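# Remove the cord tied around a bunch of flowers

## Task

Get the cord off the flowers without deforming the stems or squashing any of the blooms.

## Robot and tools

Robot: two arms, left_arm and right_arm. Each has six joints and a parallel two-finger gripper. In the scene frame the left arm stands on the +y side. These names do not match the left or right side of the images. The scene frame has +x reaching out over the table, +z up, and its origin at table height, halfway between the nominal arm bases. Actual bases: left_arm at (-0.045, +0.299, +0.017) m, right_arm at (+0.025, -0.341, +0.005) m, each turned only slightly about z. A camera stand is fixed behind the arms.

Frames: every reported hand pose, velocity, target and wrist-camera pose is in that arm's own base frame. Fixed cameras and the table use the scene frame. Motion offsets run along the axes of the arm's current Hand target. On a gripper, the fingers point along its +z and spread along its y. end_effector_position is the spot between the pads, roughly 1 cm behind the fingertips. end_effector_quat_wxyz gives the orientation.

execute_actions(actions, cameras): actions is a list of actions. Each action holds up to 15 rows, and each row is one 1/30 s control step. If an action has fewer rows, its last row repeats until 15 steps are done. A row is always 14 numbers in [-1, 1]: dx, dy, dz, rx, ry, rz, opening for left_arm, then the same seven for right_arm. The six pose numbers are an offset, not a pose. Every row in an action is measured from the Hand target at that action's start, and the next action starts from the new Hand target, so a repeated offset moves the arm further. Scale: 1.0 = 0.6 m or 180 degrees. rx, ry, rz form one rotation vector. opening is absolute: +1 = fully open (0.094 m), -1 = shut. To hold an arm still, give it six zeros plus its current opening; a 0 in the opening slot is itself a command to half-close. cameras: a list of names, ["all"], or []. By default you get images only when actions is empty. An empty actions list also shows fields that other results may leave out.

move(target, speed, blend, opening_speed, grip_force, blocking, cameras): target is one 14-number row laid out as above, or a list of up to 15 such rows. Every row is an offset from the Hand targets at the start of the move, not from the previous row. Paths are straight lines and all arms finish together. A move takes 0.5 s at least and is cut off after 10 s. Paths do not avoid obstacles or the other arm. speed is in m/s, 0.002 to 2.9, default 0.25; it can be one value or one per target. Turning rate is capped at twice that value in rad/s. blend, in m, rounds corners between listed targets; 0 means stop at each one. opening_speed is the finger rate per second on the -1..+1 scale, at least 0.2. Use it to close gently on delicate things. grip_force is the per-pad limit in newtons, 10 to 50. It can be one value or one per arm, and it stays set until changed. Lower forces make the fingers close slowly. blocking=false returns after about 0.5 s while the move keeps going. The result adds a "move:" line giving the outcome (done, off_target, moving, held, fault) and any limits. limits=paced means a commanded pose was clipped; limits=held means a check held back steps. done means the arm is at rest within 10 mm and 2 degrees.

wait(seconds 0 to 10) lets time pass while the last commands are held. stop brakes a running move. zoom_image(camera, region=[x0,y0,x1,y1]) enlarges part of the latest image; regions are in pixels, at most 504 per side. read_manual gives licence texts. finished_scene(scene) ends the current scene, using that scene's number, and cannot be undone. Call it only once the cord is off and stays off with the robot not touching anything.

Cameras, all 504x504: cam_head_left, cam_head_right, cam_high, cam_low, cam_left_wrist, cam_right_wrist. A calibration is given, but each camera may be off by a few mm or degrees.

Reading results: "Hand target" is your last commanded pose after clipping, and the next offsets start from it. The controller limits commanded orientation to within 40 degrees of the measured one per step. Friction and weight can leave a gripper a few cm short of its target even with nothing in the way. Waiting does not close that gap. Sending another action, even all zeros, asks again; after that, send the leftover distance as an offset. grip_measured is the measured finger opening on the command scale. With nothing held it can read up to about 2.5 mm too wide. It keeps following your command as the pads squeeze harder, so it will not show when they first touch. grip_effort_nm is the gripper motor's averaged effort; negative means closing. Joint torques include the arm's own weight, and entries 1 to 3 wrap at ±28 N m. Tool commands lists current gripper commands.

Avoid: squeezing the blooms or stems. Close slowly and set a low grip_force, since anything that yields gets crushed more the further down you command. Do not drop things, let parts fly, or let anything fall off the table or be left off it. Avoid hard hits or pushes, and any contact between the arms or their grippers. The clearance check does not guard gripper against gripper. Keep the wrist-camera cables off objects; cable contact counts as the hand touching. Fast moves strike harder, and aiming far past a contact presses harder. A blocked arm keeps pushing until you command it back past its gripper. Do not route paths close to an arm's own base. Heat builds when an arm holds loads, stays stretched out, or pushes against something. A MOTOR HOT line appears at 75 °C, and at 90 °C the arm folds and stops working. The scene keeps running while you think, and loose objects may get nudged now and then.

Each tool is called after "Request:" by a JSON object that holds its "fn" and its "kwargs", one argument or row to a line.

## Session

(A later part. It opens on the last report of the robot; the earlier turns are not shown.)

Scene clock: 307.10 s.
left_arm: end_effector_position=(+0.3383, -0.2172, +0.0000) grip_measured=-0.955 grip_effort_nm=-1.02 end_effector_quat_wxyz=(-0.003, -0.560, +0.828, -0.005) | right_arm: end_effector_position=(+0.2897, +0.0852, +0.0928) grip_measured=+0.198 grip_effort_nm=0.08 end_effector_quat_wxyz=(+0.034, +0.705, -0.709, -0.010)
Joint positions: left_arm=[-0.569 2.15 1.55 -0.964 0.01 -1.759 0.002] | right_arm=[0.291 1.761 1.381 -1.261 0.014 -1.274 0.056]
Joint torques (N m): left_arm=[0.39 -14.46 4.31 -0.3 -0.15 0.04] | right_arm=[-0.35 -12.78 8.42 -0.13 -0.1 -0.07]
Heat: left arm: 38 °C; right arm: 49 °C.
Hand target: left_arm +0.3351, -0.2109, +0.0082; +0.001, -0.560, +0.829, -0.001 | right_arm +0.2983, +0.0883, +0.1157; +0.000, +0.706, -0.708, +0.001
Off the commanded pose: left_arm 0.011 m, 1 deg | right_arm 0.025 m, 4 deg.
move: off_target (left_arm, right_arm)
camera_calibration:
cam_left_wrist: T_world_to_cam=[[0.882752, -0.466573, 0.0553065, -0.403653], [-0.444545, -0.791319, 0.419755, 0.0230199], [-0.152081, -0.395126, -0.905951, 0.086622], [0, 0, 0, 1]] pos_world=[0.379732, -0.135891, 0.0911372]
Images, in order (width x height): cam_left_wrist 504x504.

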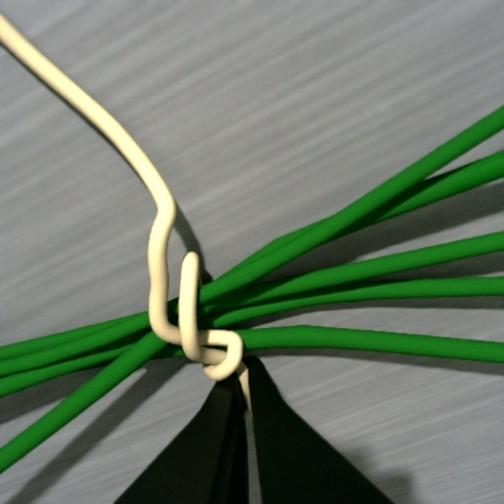

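Request:
{"fn": "move", "kwargs": {
  "target": [-0.04,0.02,-0.02,0,0,0,-1,0,0,0,0,0,0,0.2],
  "speed": 0.04,
  "cameras": ["cam_left_wrist","cam_head_right"]
}}

Request:
{"fn": "zoom_image", "kwargs": {
  "camera": "cam_left_wrist",
  "region": [100, 200, 360, 460]
}}

Scene clock: 314.30 s.
left_arm: end_effector_position=(+0.3355, -0.1921, +0.0115) grip_measured=-0.955 grip_effort_nm=-1.02 end_effector_quat_wxyz=(-0.003, -0.558, +0.830, -0.005) | right_arm: end_effector_position=(+0.2897, +0.0852, +0.0928) grip_measured=+0.198 grip_effort_nm=0.08 end_effector_quat_wxyz=(+0.034, +0.705, -0.709, -0.010)
Joint positions: left_arm=[-0.518 2.08 1.487 -0.972 0.01 -1.703 0.002] | right_arm=[0.291 1.761 1.381 -1.261 0.014 -1.274 0.056]
Joint torques (N m): left_arm=[0.38 -13.97 4.46 -0.33 -0.15 0.04] | right_arm=[-0.39 -13.03 8.34 -0.1 -0.07 -0.08]
Heat: left arm: 39 °C; right arm: 49 °C.
Hand target: left_arm +0.3328, -0.1842, +0.0202; +0.001, -0.560, +0.829, -0.001 | right_arm +0.2983, +0.0883, +0.1157; +0.000, +0.706, -0.708, +0.001
Off the commanded pose: left_arm 0.012 m, 1 deg | right_arm 0.025 m, 4 deg.
move: off_target (left_arm, right_arm)
camera_calibration:
cam_left_wrist: T_world_to_cam=[[0.880181, -0.471423, 0.0551507, -0.390164], [-0.448875, -0.789006, 0.4195, 0.0386615], [-0.154248, -0.393992, -0.906079, 0.107428], [0, 0, 0, 1]] pos_world=[0.377339, -0.111102, 0.102638]
Images, in order (width x height): cam_head_right 504x504, cam_left_wrist 504x504.

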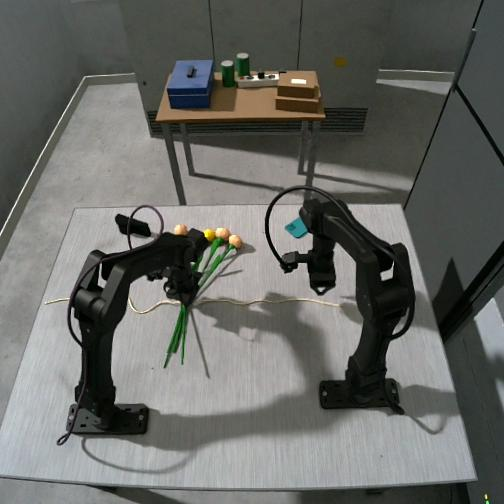

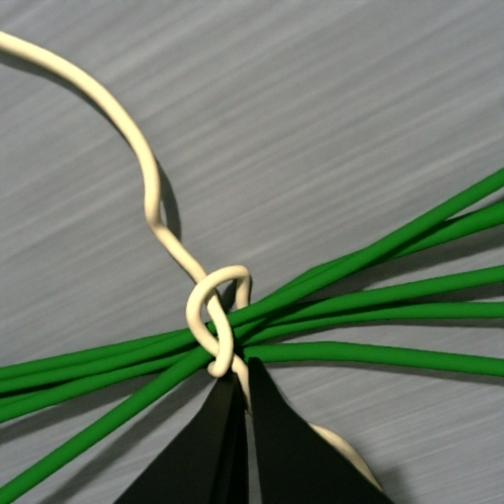

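Scaled by 1.938.

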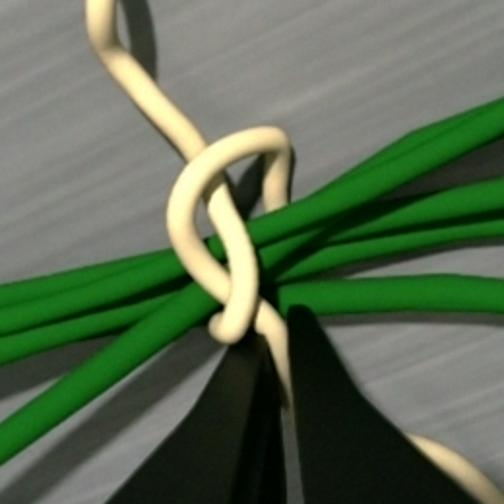

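Request:
{"fn": "move", "kwargs": {
  "target": [
    [0,0,0,0,0,0,-0.3,0,0,0,0,0,0,0.2],
    [0.05,-0.0,0,0,0,0,-0.3,0,0,0,0,0,0,0.2],
    [0.035,-0.0,-0.08,0,0,0,-0.3,0,0,0,0,0,0,0.2]
  ],
  "speed": 0.08,
  "opening_speed": 1,
  "cameras": ["cam_left_wrist"]
}}

Request:
{"fn": "zoom_image", "kwargs": {
  "camera": "cam_left_wrist",
  "region": [100, 120, 360, 380]
}}

Scene clock: 325.50 s.
left_arm: end_effector_position=(+0.3214, -0.2049, +0.0536) grip_measured=-0.303 grip_effort_nm=0.15 end_effector_quat_wxyz=(-0.009, -0.561, +0.828, +0.008) | right_arm: end_effector_position=(+0.2897, +0.0852, +0.0928) grip_measured=+0.198 grip_effort_nm=0.08 end_effector_quat_wxyz=(+0.034, +0.705, -0.709, -0.010)
Joint positions: left_arm=[-0.566 2.04 1.6 -1.152 0.01 -1.757 0.033] | right_arm=[0.291 1.761 1.381 -1.261 0.014 -1.274 0.056]
Joint torques (N m): left_arm=[0.43 -13.29 7.12 -0.38 -0.15 0.04] | right_arm=[-0.47 -12.92 8.34 -0.15 -0.05 -0.1]
Heat: left arm: 39 °C; right arm: 49 °C.
Hand target: left_arm +0.3248, -0.2037, +0.0682; +0.001, -0.560, +0.829, +0.000 | right_arm +0.2983, +0.0883, +0.1157; +0.000, +0.706, -0.708, +0.001
Off the commanded pose: left_arm 0.015 m, 1 deg | right_arm 0.025 m, 4 deg.
move: off_target (left_arm, right_arm)
camera_calibration:
cam_left_wrist: T_world_to_cam=[[0.884229, -0.466212, 0.0280279, -0.384858], [-0.433987, -0.797967, 0.418216, -0.00197696], [-0.172612, -0.381962, -0.907915, 0.146817], [0, 0, 0, 1]] pos_world=[0.364787, -0.124924, 0.144911]
Images, in order (width x height): cam_left_wrist 504x504.

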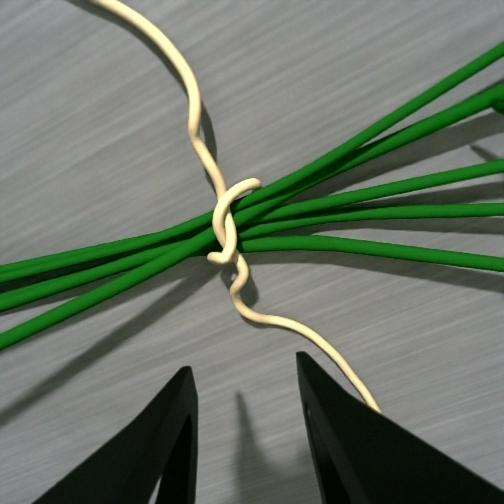

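Scaled by 1.938.

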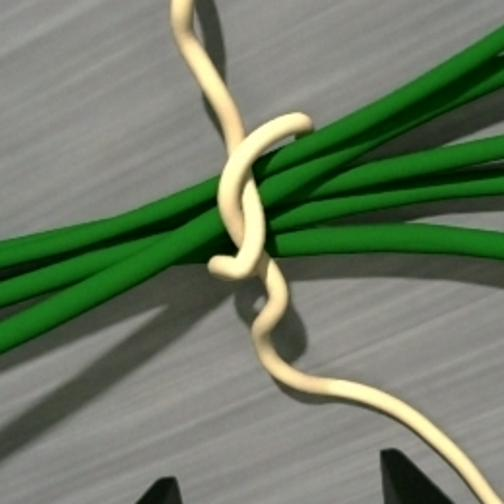

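Request:
{"fn": "move", "kwargs": {
  "target": [
    [0.005,0,0.122,0,0,0,-0.3,0,0,0,0,0,0,0.2],
    [0.005,0,0.122,0,0,0,-1,0,0,0,0,0,0,0.2],
    [-0.07,0.01,0.085,0,0,0,-1,0,0,0,0,0,0,0.2]
  ],
  "speed": 0.06,
  "opening_speed": 1,
  "cameras": ["cam_left_wrist","cam_head_right"]
}}

Request:
{"fn": "zoom_image", "kwargs": {
  "camera": "cam_left_wrist",
  "region": [100, 200, 360, 460]
}}

Scene clock: 338.63 s.
left_arm: end_effector_position=(+0.3391, -0.1681, +0.0095) grip_measured=-0.953 grip_effort_nm=-1.02 end_effector_quat_wxyz=(-0.002, -0.561, +0.828, -0.006) | right_arm: end_effector_position=(+0.2897, +0.0852, +0.0928) grip_measured=+0.198 grip_effort_nm=0.08 end_effector_quat_wxyz=(+0.034, +0.705, -0.709, -0.010)
Joint positions: left_arm=[-0.458 2.052 1.436 -0.948 0.01 -1.648 0.002] | right_arm=[0.291 1.761 1.381 -1.261 0.014 -1.274 0.056]
Joint torques (N m): left_arm=[0.12 -13.46 4.46 -0.32 -0.15 0.04] | right_arm=[-0.5 -12.88 8.4 -0.11 -0.07 -0.07]
Heat: left arm: 39 °C; right arm: 49 °C.
Hand target: left_arm +0.3351, -0.1624, +0.0172; +0.001, -0.560, +0.829, -0.001 | right_arm +0.2983, +0.0883, +0.1157; +0.000, +0.706, -0.708, +0.001
Off the commanded pose: left_arm 0.010 m, 1 deg | right_arm 0.025 m, 4 deg.
move: off_target (right_arm)
camera_calibration:
cam_left_wrist: T_world_to_cam=[[0.882761, -0.466345, 0.0570568, -0.381866], [-0.445139, -0.791348, 0.419069, 0.0583977], [-0.150279, -0.395336, -0.90616, 0.114025], [0, 0, 0, 1]] pos_world=[0.380227, -0.08679, 0.100641]
Images, in order (width x height): cam_head_right 504x504, cam_left_wrist 504x504.

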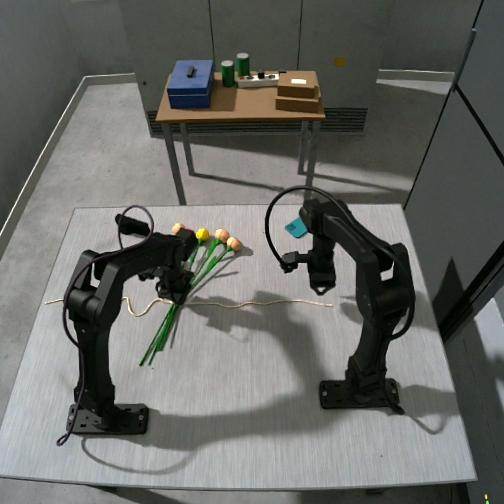

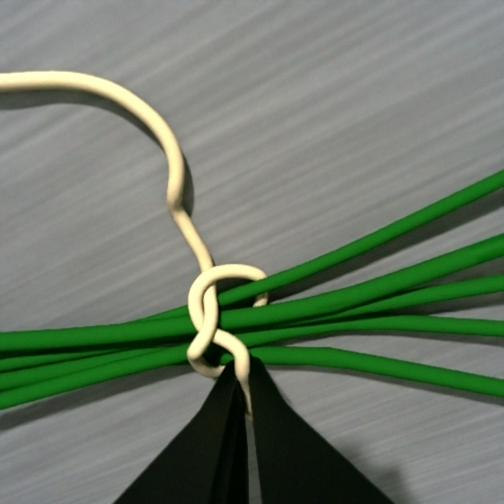

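Scaled by 1.938.

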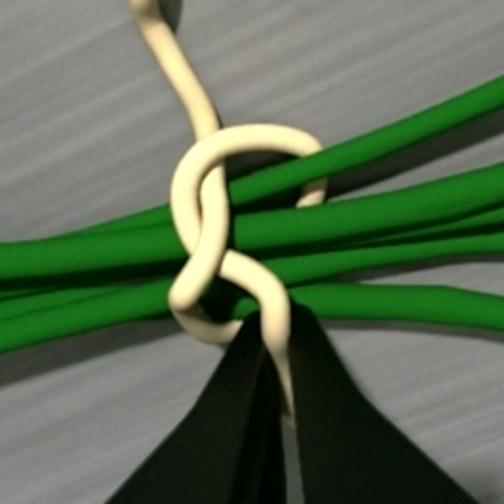

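Request:
{"fn": "move", "kwargs": {
  "target": [-0.06,0.0,-0.02,0,0,0,-1,0,0,0,0,0,0,0.2],
  "speed": 0.05,
  "cameras": ["cam_left_wrist","cam_head_right"]
}}

Request:
{"fn": "zoom_image", "kwargs": {
  "camera": "cam_left_wrist",
  "region": [100, 200, 360, 460]
}}

Scene clock: 345.07 s.
left_arm: end_effector_position=(+0.3448, -0.1331, +0.0150) grip_measured=-0.953 grip_effort_nm=-1.02 end_effector_quat_wxyz=(-0.010, -0.559, +0.829, +0.005) | right_arm: end_effector_position=(+0.2897, +0.0852, +0.0928) grip_measured=+0.198 grip_effort_nm=0.08 end_effector_quat_wxyz=(+0.034, +0.705, -0.709, -0.010)
Joint positions: left_arm=[-0.366 2.037 1.436 -0.99 0.01 -1.551 0.002] | right_arm=[0.291 1.761 1.381 -1.261 0.014 -1.274 0.056]
Joint torques (N m): left_arm=[0.31 -13.55 6.22 -0.36 -0.14 0.04] | right_arm=[-0.43 -12.85 8.29 -0.13 -0.09 -0.08]
Heat: left arm: 40 °C; right arm: 49 °C.
Hand target: left_arm +0.3485, -0.1290, +0.0293; +0.001, -0.560, +0.829, -0.001 | right_arm +0.2983, +0.0883, +0.1157; +0.000, +0.706, -0.708, +0.001
Off the commanded pose: left_arm 0.015 m, 1 deg | right_arm 0.025 m, 4 deg.
move: off_target (left_arm, right_arm)
camera_calibration:
cam_left_wrist: T_world_to_cam=[[0.881526, -0.471077, 0.0315903, -0.370695], [-0.439037, -0.793281, 0.421842, 0.0839826], [-0.17366, -0.385734, -0.906119, 0.143054], [0, 0, 0, 1]] pos_world=[0.388491, -0.0528232, 0.105907]
Images, in order (width x height): cam_head_right 504x504, cam_left_wrist 504x504.

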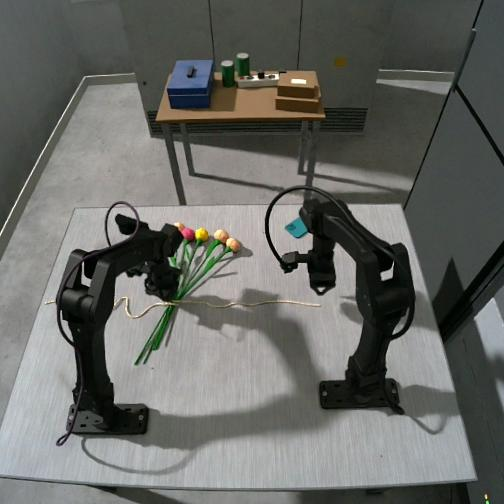

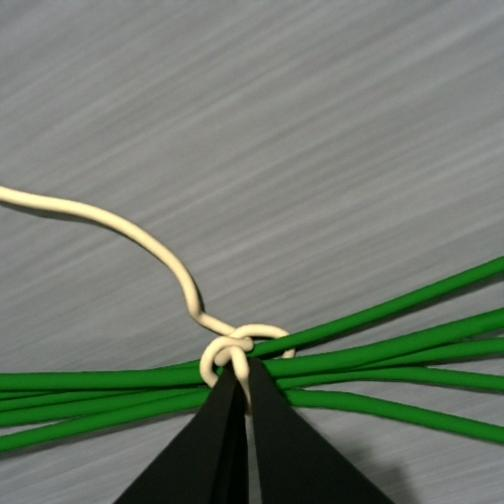

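Scaled by 1.938.

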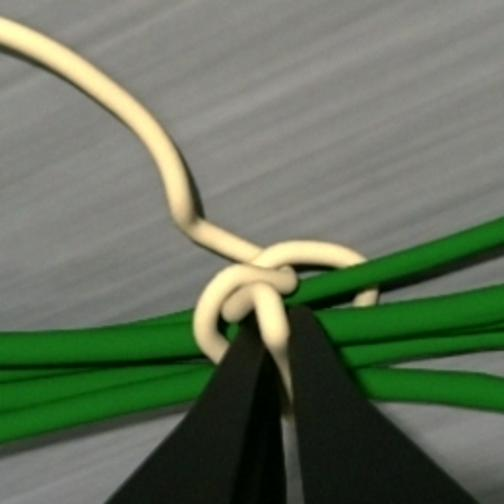

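Request:
{"fn": "move", "kwargs": {
  "target": [
    [0,0,0,0,0,0,-0.4,0,0,0,0,0,0,0.2],
    [0.01,-0.0,-0.1,0,0,0,-0.3,0,0,0,0,0,0,0.2]
  ],
  "speed": 0.1,
  "opening_speed": 1,
  "cameras": ["cam_left_wrist"]
}}

Request:
{"fn": "zoom_image", "kwargs": {
  "camera": "cam_left_wrist",
  "region": [130, 180, 330, 380]
}}

Scene clock: 352.40 s.
left_arm: end_effector_position=(+0.3445, -0.1335, +0.0751) grip_measured=-0.303 grip_effort_nm=0.14 end_effector_quat_wxyz=(-0.010, -0.559, +0.829, +0.006) | right_arm: end_effector_position=(+0.2897, +0.0852, +0.0928) grip_measured=+0.198 grip_effort_nm=0.08 end_effector_quat_wxyz=(+0.034, +0.705, -0.709, -0.010)
Joint positions: left_arm=[-0.368 1.982 1.602 -1.213 0.01 -1.554 0.033] | right_arm=[0.291 1.761 1.381 -1.261 0.014 -1.274 0.056]
Joint torques (N m): left_arm=[-0.59 -12.72 7.2 -0.36 -0.14 -0.11] | right_arm=[-0.39 -12.82 8.31 -0.13 -0.09 -0.1]
Heat: left arm: 41 °C; right arm: 49 °C.
Hand target: left_arm +0.3461, -0.1346, +0.0893; +0.001, -0.560, +0.829, -0.001 | right_arm +0.2983, +0.0883, +0.1157; +0.000, +0.706, -0.708, +0.001
Off the commanded pose: left_arm 0.014 m, 2 deg | right_arm 0.025 m, 4 deg.
move: off_target (left_arm, right_arm); target 2's new opening was sent with left_arm's hand 0.014 m and 2 deg from that target
camera_calibration:
cam_left_wrist: T_world_to_cam=[[0.881934, -0.470485, 0.0289292, -0.372477], [-0.437413, -0.793979, 0.422217, 0.0573829], [-0.175677, -0.385021, -0.906033, 0.198067], [0, 0, 0, 1]] pos_world=[0.388396, -0.053424, 0.166003]
Images, in order (width x height): cam_left_wrist 504x504.

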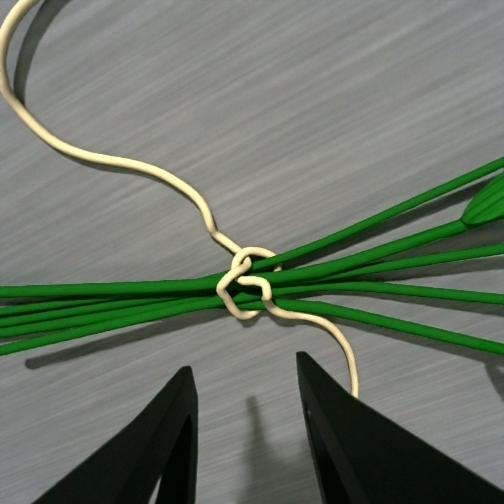

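Scaled by 2.520.

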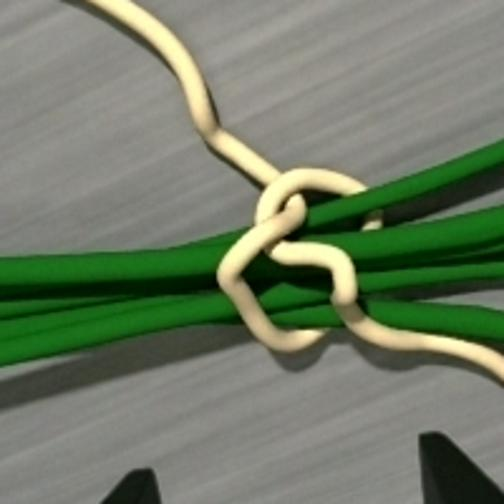

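Request:
{"fn": "move", "kwargs": {
  "target": [
    [-0.0175,0,0.05,0,0,0,-0.55,0,0,0,0,0,0,0.2],
    [-0.0175,0,0.137,0,0,0,-0.55,0,0,0,0,0,0,0.2]
  ],
  "speed": 0.08,
  "opening_speed": 1,
  "cameras": ["cam_left_wrist"]
}}

Request:
{"fn": "zoom_image", "kwargs": {
  "camera": "cam_left_wrist",
  "region": [120, 220, 380, 480]
}}

Scene clock: 369.03 s.
left_arm: end_effector_position=(+0.3496, -0.1282, +0.0130) grip_measured=-0.547 grip_effort_nm=-0.13 end_effector_quat_wxyz=(-0.001, -0.560, +0.828, -0.007) | right_arm: end_effector_position=(+0.2897, +0.0852, +0.0928) grip_measured=+0.198 grip_effort_nm=0.08 end_effector_quat_wxyz=(+0.034, +0.705, -0.709, -0.010)
Joint positions: left_arm=[-0.349 2.023 1.407 -0.945 0.01 -1.539 0.021] | right_arm=[0.291 1.761 1.381 -1.261 0.014 -1.274 0.056]
Joint torques (N m): left_arm=[0.31 -9.65 4.68 0.08 -0.14 0.05] | right_arm=[-0.58 -12.75 8.34 -0.11 -0.12 -0.09]
Heat: left arm: 42 °C; right arm: 49 °C.
Hand target: left_arm +0.3503, -0.1249, +0.0071; +0.002, -0.560, +0.829, -0.001 | right_arm +0.2983, +0.0883, +0.1157; +0.000, +0.706, -0.708, +0.001
Off the commanded pose: left_arm 0.007 m, 1 deg | right_arm 0.025 m, 4 deg.
move: off_target (right_arm)
camera_calibration:
cam_left_wrist: T_world_to_cam=[[0.882412, -0.466489, 0.0611412, -0.372709], [-0.447072, -0.790922, 0.417815, 0.0939825], [-0.146548, -0.396019, -0.906473, 0.133183], [0, 0, 0, 1]] pos_world=[0.390417, -0.0467885, 0.104248]
Images, in order (width x height): cam_left_wrist 504x504.

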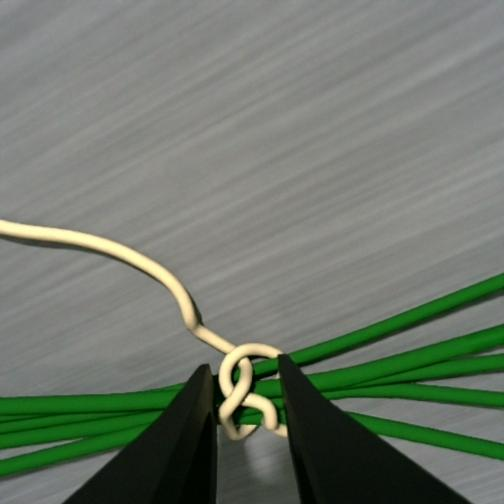

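Scaled by 1.938.

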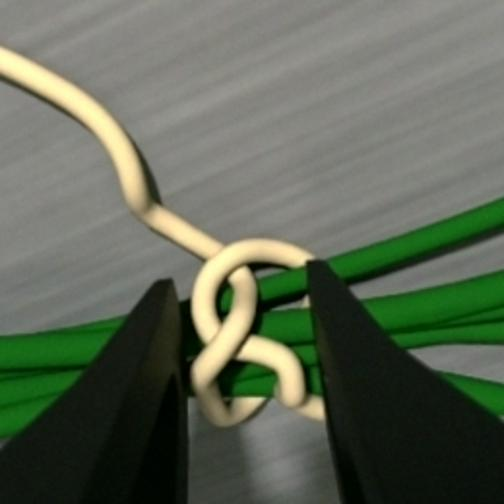

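Request:
{"fn": "move", "kwargs": {
  "target": [
    [-0.007,0,0.004,0,0,0,-0.55,0,0,0,0,0,0,0.2],
    [-0.007,0,0.004,0,0,0,-1,0,0,0,0,0,0,0.2],
    [-0.017,0,-0.04,0,0,0,-1,0,0,0,0,0,0,0.2]
  ],
  "speed": 0.05,
  "opening_speed": 0.6,
  "cameras": ["cam_left_wrist","cam_low"]
}}

Request:
{"fn": "zoom_image", "kwargs": {
  "camera": "cam_left_wrist",
  "region": [120, 220, 380, 480]
}}

Scene clock: 380.67 s.
left_arm: end_effector_position=(+0.3485, -0.1199, +0.0195) grip_measured=-0.974 grip_effort_nm=-1.02 end_effector_quat_wxyz=(-0.008, -0.558, +0.830, +0.003) | right_arm: end_effector_position=(+0.2897, +0.0852, +0.0928) grip_measured=+0.198 grip_effort_nm=0.08 end_effector_quat_wxyz=(+0.034, +0.705, -0.709, -0.010)
Joint positions: left_arm=[-0.329 2.023 1.435 -0.997 0.01 -1.512 0.001] | right_arm=[0.291 1.761 1.381 -1.261 0.014 -1.274 0.056]
Joint torques (N m): left_arm=[0.47 -12.29 7.04 -0.36 -0.15 0.04] | right_arm=[-0.38 -12.85 8.46 -0.14 -0.09 -0.11]
Heat: left arm: 40 °C; right arm: 49 °C.
Hand target: left_arm +0.3539, -0.1154, +0.0311; +0.001, -0.560, +0.829, +0.000 | right_arm +0.2983, +0.0883, +0.1157; +0.000, +0.706, -0.708, +0.001
Off the commanded pose: left_arm 0.014 m, 1 deg | right_arm 0.025 m, 4 deg.
move: off_target (left_arm, right_arm)
camera_calibration:
cam_left_wrist: T_world_to_cam=[[0.880192, -0.473202, 0.0366157, -0.367813], [-0.44289, -0.791174, 0.421772, 0.0956887], [-0.170614, -0.387457, -0.905962, 0.151556], [0, 0, 0, 1]] pos_world=[0.391984, -0.0396224, 0.110412]
Images, in order (width x height): cam_low 504x504, cam_left_wrist 504x504.

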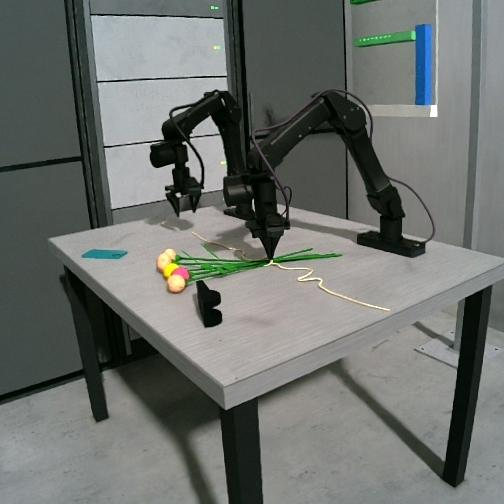

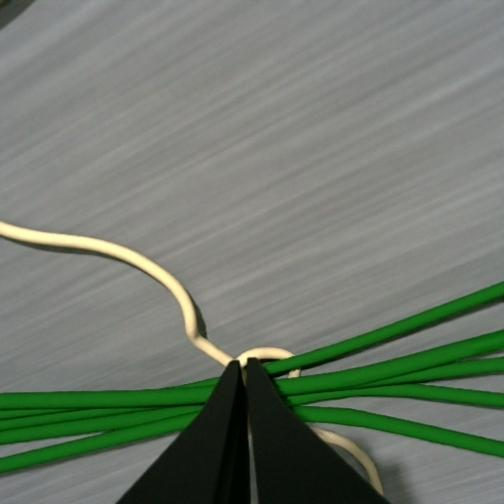

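Scaled by 1.938.

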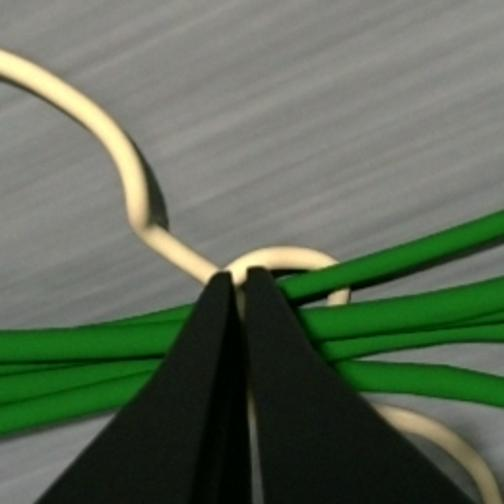

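Request:
{"fn": "move", "kwargs": {
  "target": [-0.06,0,-0.08,0,0,0,-1,0,0,0,0,0,0,0.2],
  "speed": 0.05,
  "cameras": ["cam_left_wrist","cam_low","cam_head_right"]
}}

Request:
{"fn": "zoom_image", "kwargs": {
  "camera": "cam_left_wrist",
  "region": [120, 244, 380, 504]
}}

Request:
{"fn": "zoom_image", "kwargs": {
  "camera": "cam_low",
  "region": [140, 160, 340, 360]
}}

Scene clock: 387.23 s.
left_arm: end_effector_position=(+0.3625, -0.0861, +0.0609) grip_measured=-0.974 grip_effort_nm=-1.02 end_effector_quat_wxyz=(-0.015, -0.558, +0.829, +0.009) | right_arm: end_effector_position=(+0.2897, +0.0852, +0.0928) grip_measured=+0.198 grip_effort_nm=0.08 end_effector_quat_wxyz=(+0.034, +0.705, -0.709, -0.010)
Joint positions: left_arm=[-0.231 2.014 1.591 -1.182 0.01 -1.416 0.001] | right_arm=[0.291 1.761 1.381 -1.261 0.014 -1.274 0.056]
Joint torques (N m): left_arm=[0.34 -13.82 7.43 -0.4 -0.14 0.04] | right_arm=[-0.62 -12.89 8.44 -0.13 -0.11 -0.08]
Heat: left arm: 40 °C; right arm: 49 °C.
Hand target: left_arm +0.3673, -0.0820, +0.0792; +0.001, -0.560, +0.829, -0.001 | right_arm +0.2983, +0.0883, +0.1157; +0.000, +0.706, -0.708, +0.001
Off the commanded pose: left_arm 0.019 m, 2 deg | right_arm 0.025 m, 4 deg.
move: off_target (left_arm, right_arm)
camera_calibration:
cam_left_wrist: T_world_to_cam=[[0.881881, -0.471052, 0.0199071, -0.365188], [-0.433434, -0.793394, 0.427389, 0.107279], [-0.185528, -0.385535, -0.903849, 0.210058], [0, 0, 0, 1]] pos_world=[0.407523, -0.00592365, 0.151281]
Images, in order (width x height): cam_head_right 504x504, cam_low 504x504, cam_left_wrist 504x504.

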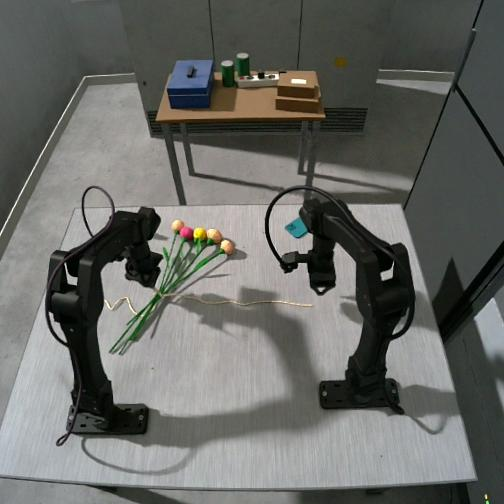

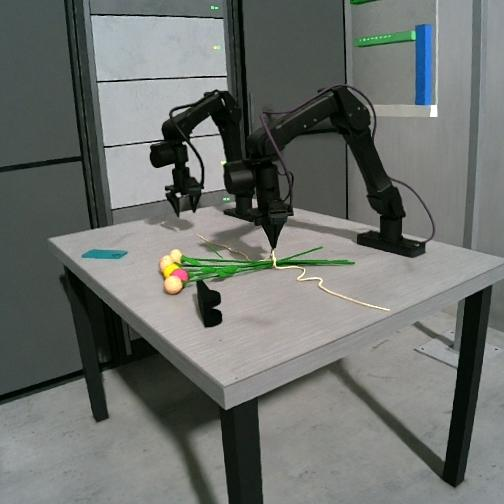

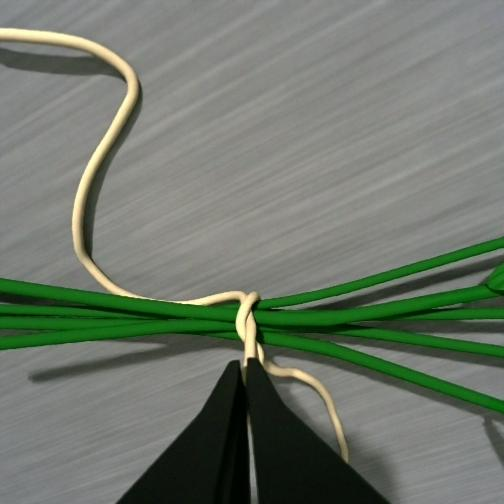

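Scaled by 1.938.

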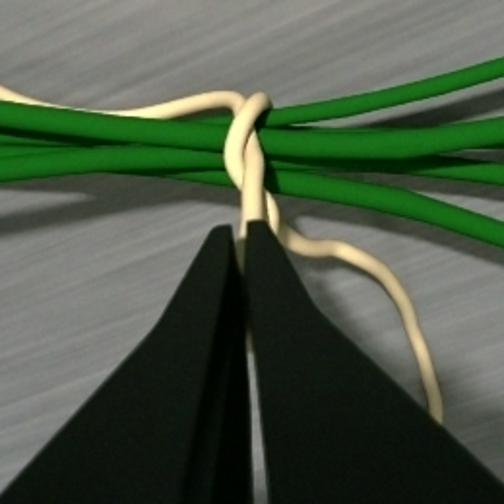

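Scaled by 2.520.

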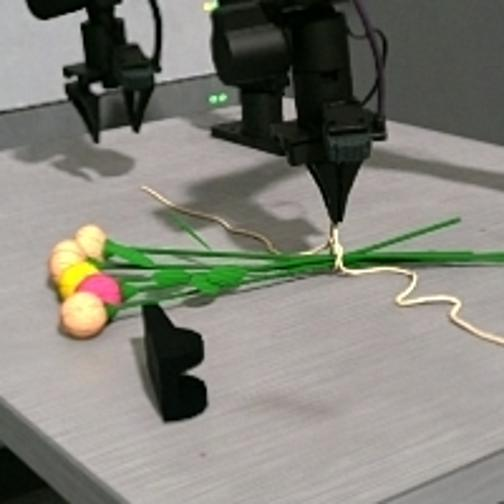

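Request:
{"fn": "move", "kwargs": {
  "target": [0,0,-0.1,0,0,0,-1,0,0,0,0,0,0,0.2],
  "speed": 0.05,
  "cameras": ["cam_left_wrist","cam_low","cam_head_right"]
}}

Request:
{"fn": "zoom_image", "kwargs": {
  "camera": "cam_left_wrist",
  "region": [120, 204, 380, 464]
}}

Request:
{"fn": "zoom_image", "kwargs": {
  "camera": "cam_low",
  "region": [140, 160, 340, 360]
}}

Scene clock: 392.57 s.
left_arm: end_effector_position=(+0.3656, -0.0869, +0.1241) grip_measured=-0.975 grip_effort_nm=-1.02 end_effector_quat_wxyz=(-0.012, -0.559, +0.829, +0.006) | right_arm: end_effector_position=(+0.2897, +0.0852, +0.0928) grip_measured=+0.198 grip_effort_nm=0.08 end_effector_quat_wxyz=(+0.034, +0.705, -0.709, -0.010)
Joint positions: left_arm=[-0.231 2.003 1.827 -1.42 0.01 -1.416 0.001] | right_arm=[0.291 1.761 1.381 -1.261 0.014 -1.274 0.056]
Joint torques (N m): left_arm=[0.27 -13.05 7.43 -0.36 -0.15 0.04] | right_arm=[-0.43 -12.75 8.5 -0.12 -0.11 -0.11]
Heat: left arm: 41 °C; right arm: 49 °C.
Hand target: left_arm +0.3671, -0.0821, +0.1392; +0.001, -0.560, +0.829, -0.001 | right_arm +0.2983, +0.0883, +0.1157; +0.000, +0.706, -0.708, +0.001
Off the commanded pose: left_arm 0.016 m, 2 deg | right_arm 0.025 m, 4 deg.
move: off_target (left_arm, right_arm)
camera_calibration:
cam_left_wrist: T_world_to_cam=[[0.881671, -0.47105, 0.0277313, -0.370337], [-0.436846, -0.792608, 0.425368, 0.0825295], [-0.17839, -0.387149, -0.904595, 0.264792], [0, 0, 0, 1]] pos_world=[0.409804, -0.00651945, 0.214694]
Images, in order (width x height): cam_head_right 504x504, cam_low 504x504, cam_left_wrist 504x504.

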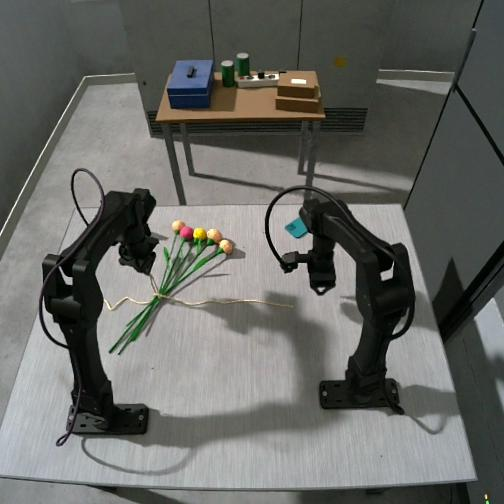

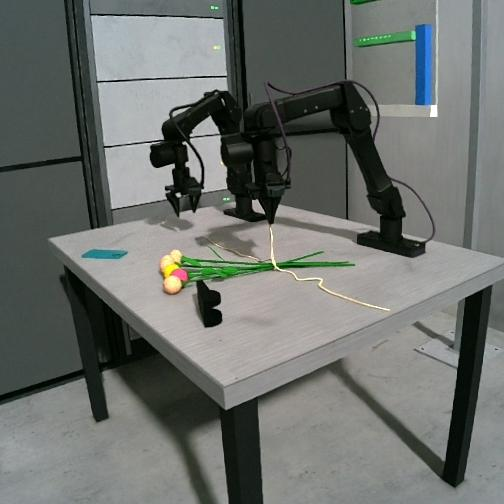

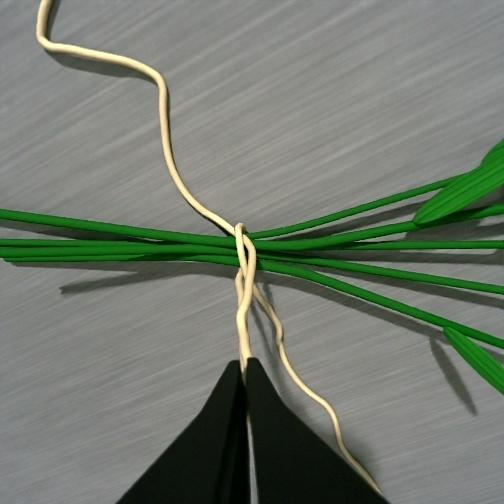

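Scaled by 1.938.

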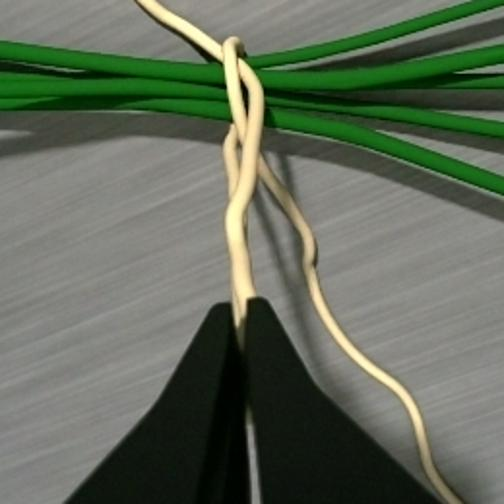

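Scaled by 2.520.

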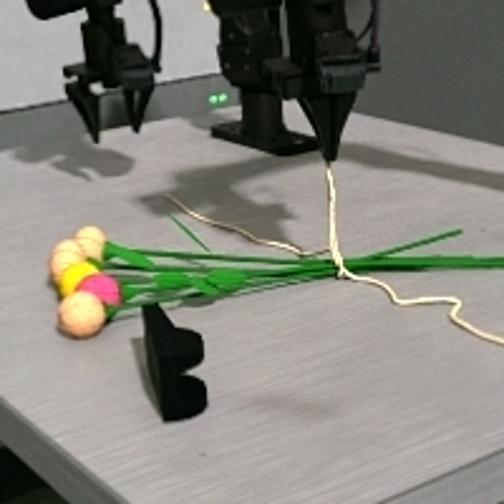

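Request:
{"fn": "move", "kwargs": {
  "target": [0,0,-0.26,0,0,0,-1,0,0,0,0,0,0,0.2],
  "speed": 0.07,
  "cameras": ["cam_left_wrist","cam_low","cam_head_right"]
}}

Request:
{"fn": "zoom_image", "kwargs": {
  "camera": "cam_low",
  "region": [140, 160, 340, 360]
}}

Scene clock: 398.60 s.
left_arm: end_effector_position=(+0.3726, -0.0885, +0.2815) grip_measured=-0.975 grip_effort_nm=-1.02 end_effector_quat_wxyz=(+0.123, -0.548, +0.815, -0.140) | right_arm: end_effector_position=(+0.2897, +0.0852, +0.0928) grip_measured=+0.198 grip_effort_nm=0.08 end_effector_quat_wxyz=(+0.034, +0.705, -0.709, -0.010)
Joint positions: left_arm=[-0.231 1.804 2.148 -1.54 0.01 -1.416 0.001] | right_arm=[0.291 1.761 1.381 -1.261 0.014 -1.274 0.056]
Joint torques (N m): left_arm=[0.34 -10.45 6.95 0.51 -0.11 0.02] | right_arm=[-0.5 -12.93 8.4 -0.16 -0.11 -0.1]
Heat: left arm: 41 °C; right arm: 49 °C.
Hand target: left_arm +0.3667, -0.0822, +0.2952; +0.001, -0.560, +0.829, -0.001 | right_arm +0.2983, +0.0883, +0.1157; +0.000, +0.706, -0.708, +0.001
Off the commanded pose: left_arm 0.016 m, 21 deg | right_arm 0.025 m, 4 deg.
joint sent to its limit (left arm) — joint 4 (wrist pitch), lower limit. The joint targets are off in position and orientation.
move: off_target (left_arm, right_arm)
camera_calibration:
cam_left_wrist: T_world_to_cam=[[0.796824, -0.45106, 0.402016, -0.453589], [-0.579436, -0.759035, 0.296849, 0.109682], [0.171247, -0.469479, -0.866178, 0.259369], [0, 0, 0, 1]] pos_world=[0.380568, 0.000424419, 0.374451]
Images, in order (width x height): cam_head_right 504x504, cam_low 504x504, cam_left_wrist 504x504.

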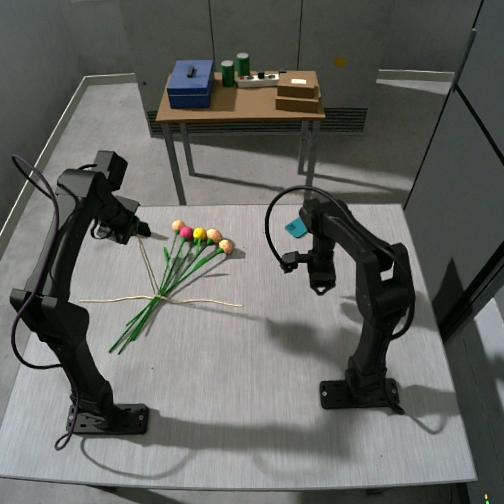

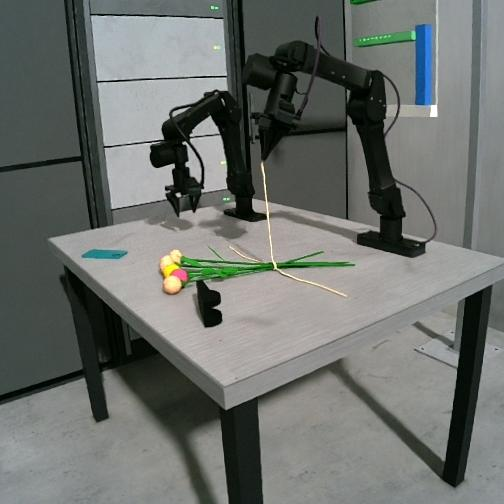

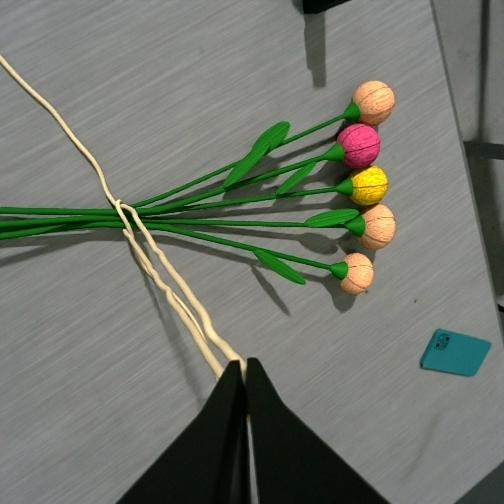

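Scaled by 2.520.

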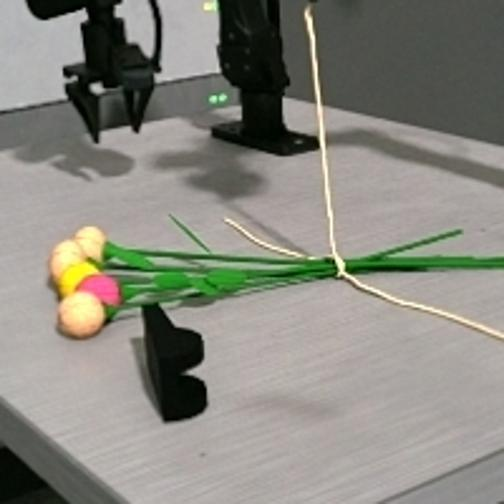

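Request:
{"fn": "move", "kwargs": {
  "target": [
    [0,0,-0.26,0,0,0,-1,0,0,0,0,0,0,0.2]
  ],
  "speed": 0.08,
  "cameras": ["cam_left_wrist","cam_low","cam_head_right"]
}}

Request:
{"fn": "zoom_image", "kwargs": {
  "camera": "cam_low",
  "region": [140, 160, 380, 400]
}}

Scene clock: 407.80 s.
left_arm: end_effector_position=(+0.3675, -0.0873, +0.4524) grip_measured=-0.975 grip_effort_nm=-1.02 end_effector_quat_wxyz=(+0.297, -0.499, +0.745, -0.327) | right_arm: end_effector_position=(+0.2897, +0.0852, +0.0928) grip_measured=+0.198 grip_effort_nm=0.08 end_effector_quat_wxyz=(+0.034, +0.705, -0.709, -0.010)
Joint positions: left_arm=[-0.231 1.762 2.647 -1.54 0.01 -1.416 0.001] | right_arm=[0.291 1.761 1.381 -1.261 0.014 -1.274 0.056]
Joint torques (N m): left_arm=[0.51 -5.55 4.86 1.43 -0.05 0] | right_arm=[-0.32 -12.81 8.24 -0.13 -0.08 -0.1]
Heat: left arm: 40 °C; right arm: 50 °C.
Hand target: left_arm +0.3662, -0.0823, +0.4512; +0.077, -0.556, +0.823, -0.084 | right_arm +0.2983, +0.0883, +0.1157; +0.000, +0.706, -0.708, +0.001
Off the commanded pose: left_arm 0.005 m, 52 deg; orientation clipped | right_arm 0.025 m, 4 deg.
joint sent to its limit (left arm) — joint 4 (wrist pitch), lower limit. The joint targets are off in position and orientation.
move: off_target (left_arm, right_arm); limits=paced
camera_calibration:
cam_left_wrist: T_world_to_cam=[[0.473888, -0.375012, 0.796741, -0.571014], [-0.674009, -0.736739, 0.0541187, 0.203388], [0.566695, -0.562656, -0.601893, 0.135915], [0, 0, 0, 1]] pos_world=[0.330659, 0.0121798, 0.52575]
Images, in order (width x height): cam_head_right 504x504, cam_low 504x504, cam_left_wrist 504x504.

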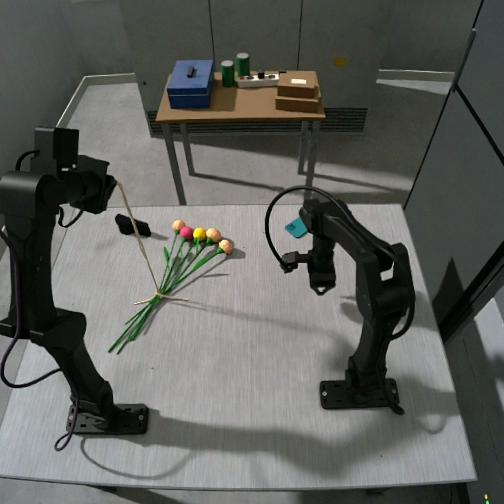

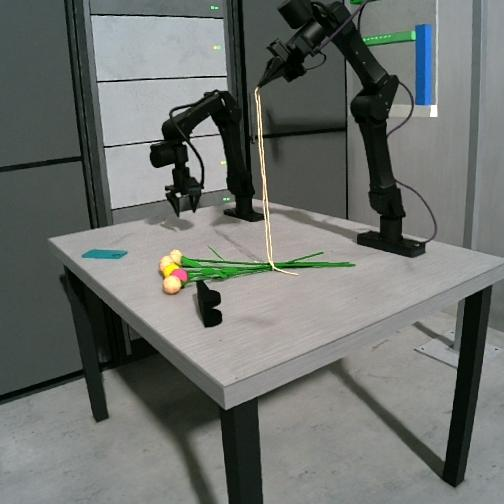

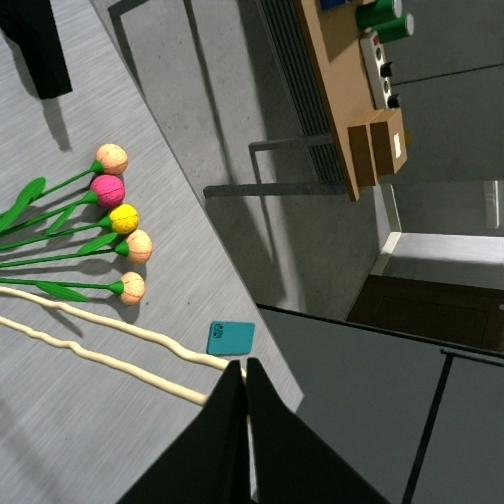

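Scaled by 2.100.

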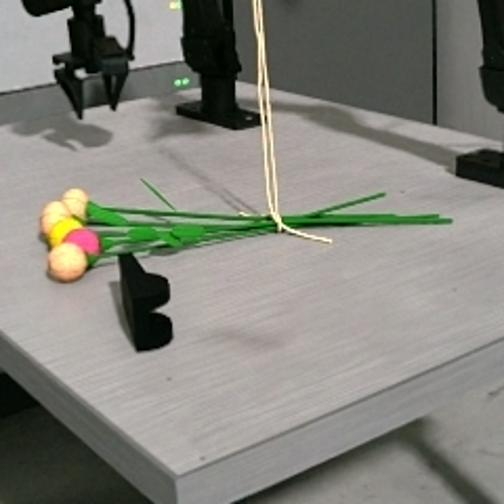

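Request:
{"fn": "move", "kwargs": {
  "target": [-0.06,-0.03,-0.25,0,0,0,-1,0,0,0,0,0,0,0.2],
  "speed": 0.07,
  "cameras": ["cam_low","cam_head_right"]
}}

Request:
{"fn": "zoom_image", "kwargs": {
  "camera": "cam_low",
  "region": [140, 160, 380, 400]
}}

Scene clock: 417.80 s.
left_arm: end_effector_position=(+0.3736, -0.0496, +0.5833) grip_measured=-0.975 grip_effort_nm=-1.02 end_effector_quat_wxyz=(+0.456, -0.440, +0.621, -0.461) | right_arm: end_effector_position=(+0.2897, +0.0852, +0.0928) grip_measured=+0.198 grip_effort_nm=0.08 end_effector_quat_wxyz=(+0.034, +0.705, -0.709, -0.010)
Joint positions: left_arm=[-0.099 1.759 2.849 -1.249 0.074 -1.396 0.001] | right_arm=[0.291 1.761 1.381 -1.261 0.014 -1.274 0.056]
Joint torques (N m): left_arm=[0.47 -6.91 4.04 2.34 0.06 0.12] | right_arm=[-0.29 -12.81 8.4 -0.11 -0.1 -0.11]
Heat: left arm: 38 °C; right arm: 50 °C.
Hand target: left_arm +0.3628, -0.0477, +0.6025; +0.247, -0.530, +0.771, -0.253 | right_arm +0.2983, +0.0883, +0.1157; +0.000, +0.706, -0.708, +0.001
Off the commanded pose: left_arm 0.022 m, 68 deg; orientation clipped | right_arm 0.025 m, 4 deg.
elbow stopped short (left arm): the move would have taken joint 3 (elbow) straighter than the controller allows.
move: off_target (left_arm, right_arm); limits=paced
Images, in order (width x height): cam_head_right 504x504, cam_low 504x504.

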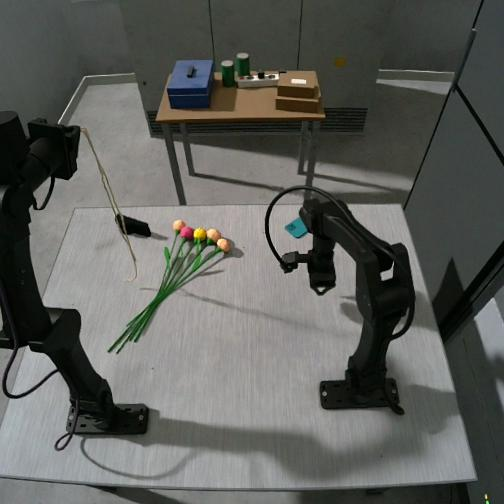

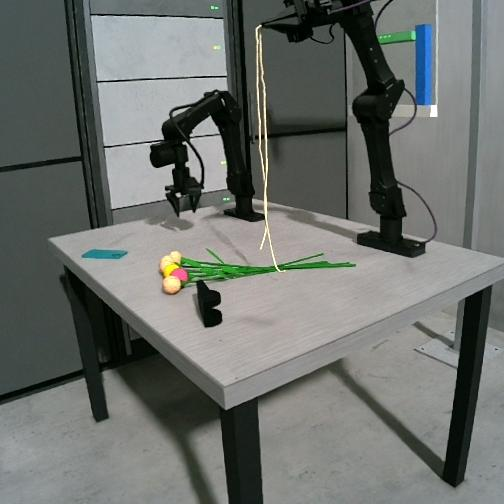

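Scaled by 2.100.

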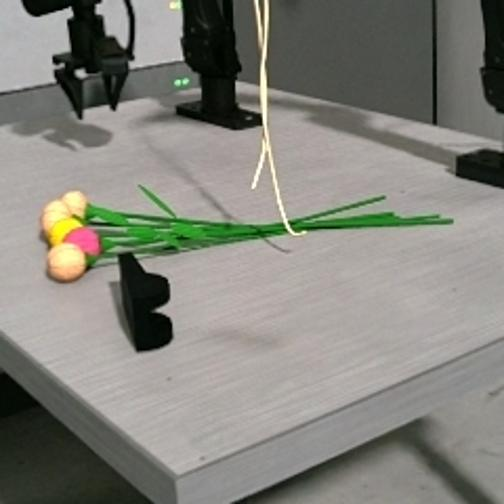

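Request:
{"fn": "move", "kwargs": {
  "target": [
    [-0.279,0.106,-0.006,0,0,0,-1,0,0,0,0,0,0,0.2],
    [-0.141,0.759,0.561,0,0,0,-1,0,0,0,0,0,0,0.2]
  ],
  "speed": 0.15,
  "blend": [0.03,0],
  "cameras": ["cam_low","cam_head_right"]
}}

Scene clock: 434.80 s.
left_arm: end_effector_position=(+0.2909, +0.1301, +0.0619) grip_measured=-0.975 grip_effort_nm=-1.02 end_effector_quat_wxyz=(+0.239, -0.539, +0.769, -0.249) | right_arm: end_effector_position=(+0.2897, +0.0852, +0.0928) grip_measured=+0.198 grip_effort_nm=0.08 end_effector_quat_wxyz=(+0.034, +0.705, -0.709, -0.010)
Joint positions: left_arm=[0.709 1.409 0.685 -0.363 0.534 -0.648 0.001] | right_arm=[0.291 1.761 1.381 -1.261 0.014 -1.274 0.056]
Joint torques (N m): left_arm=[0.4 -4.7 5.11 1.25 0.4 0.12] | right_arm=[-0.39 -12.9 8.46 -0.14 -0.12 -0.11]
Heat: left arm: 37 °C; right arm: 50 °C.
Hand target: left_arm +0.2937, +0.1301, +0.0627; +0.247, -0.529, +0.771, -0.254 | right_arm +0.2983, +0.0883, +0.1157; +0.000, +0.706, -0.708, +0.001
Off the commanded pose: left_arm 0.003 m, 2 deg | right_arm 0.025 m, 4 deg.
elbow stopped short (left arm): the move would have taken joint 3 (elbow) straighter than the controller allows.
move: off_target (right_arm); limits=paced
Images, in order (width x height): cam_head_right 504x504, cam_low 504x504.

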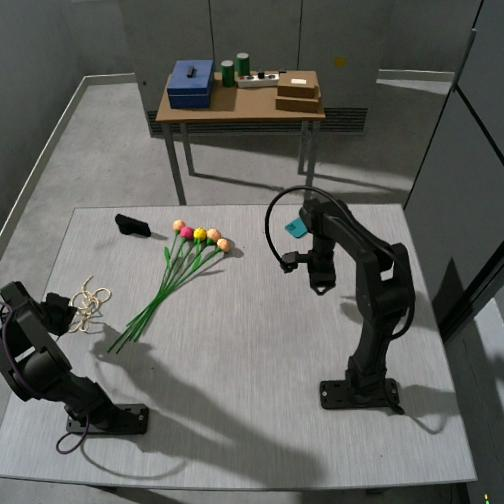

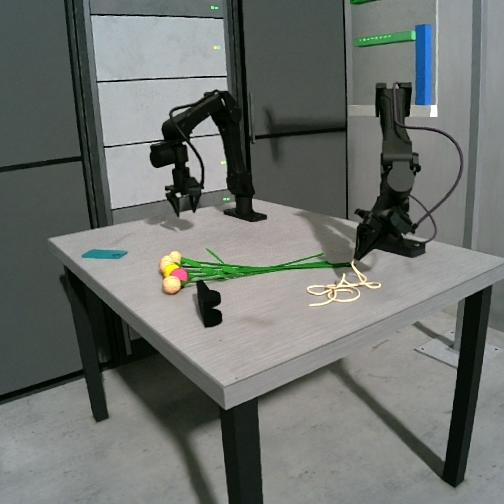

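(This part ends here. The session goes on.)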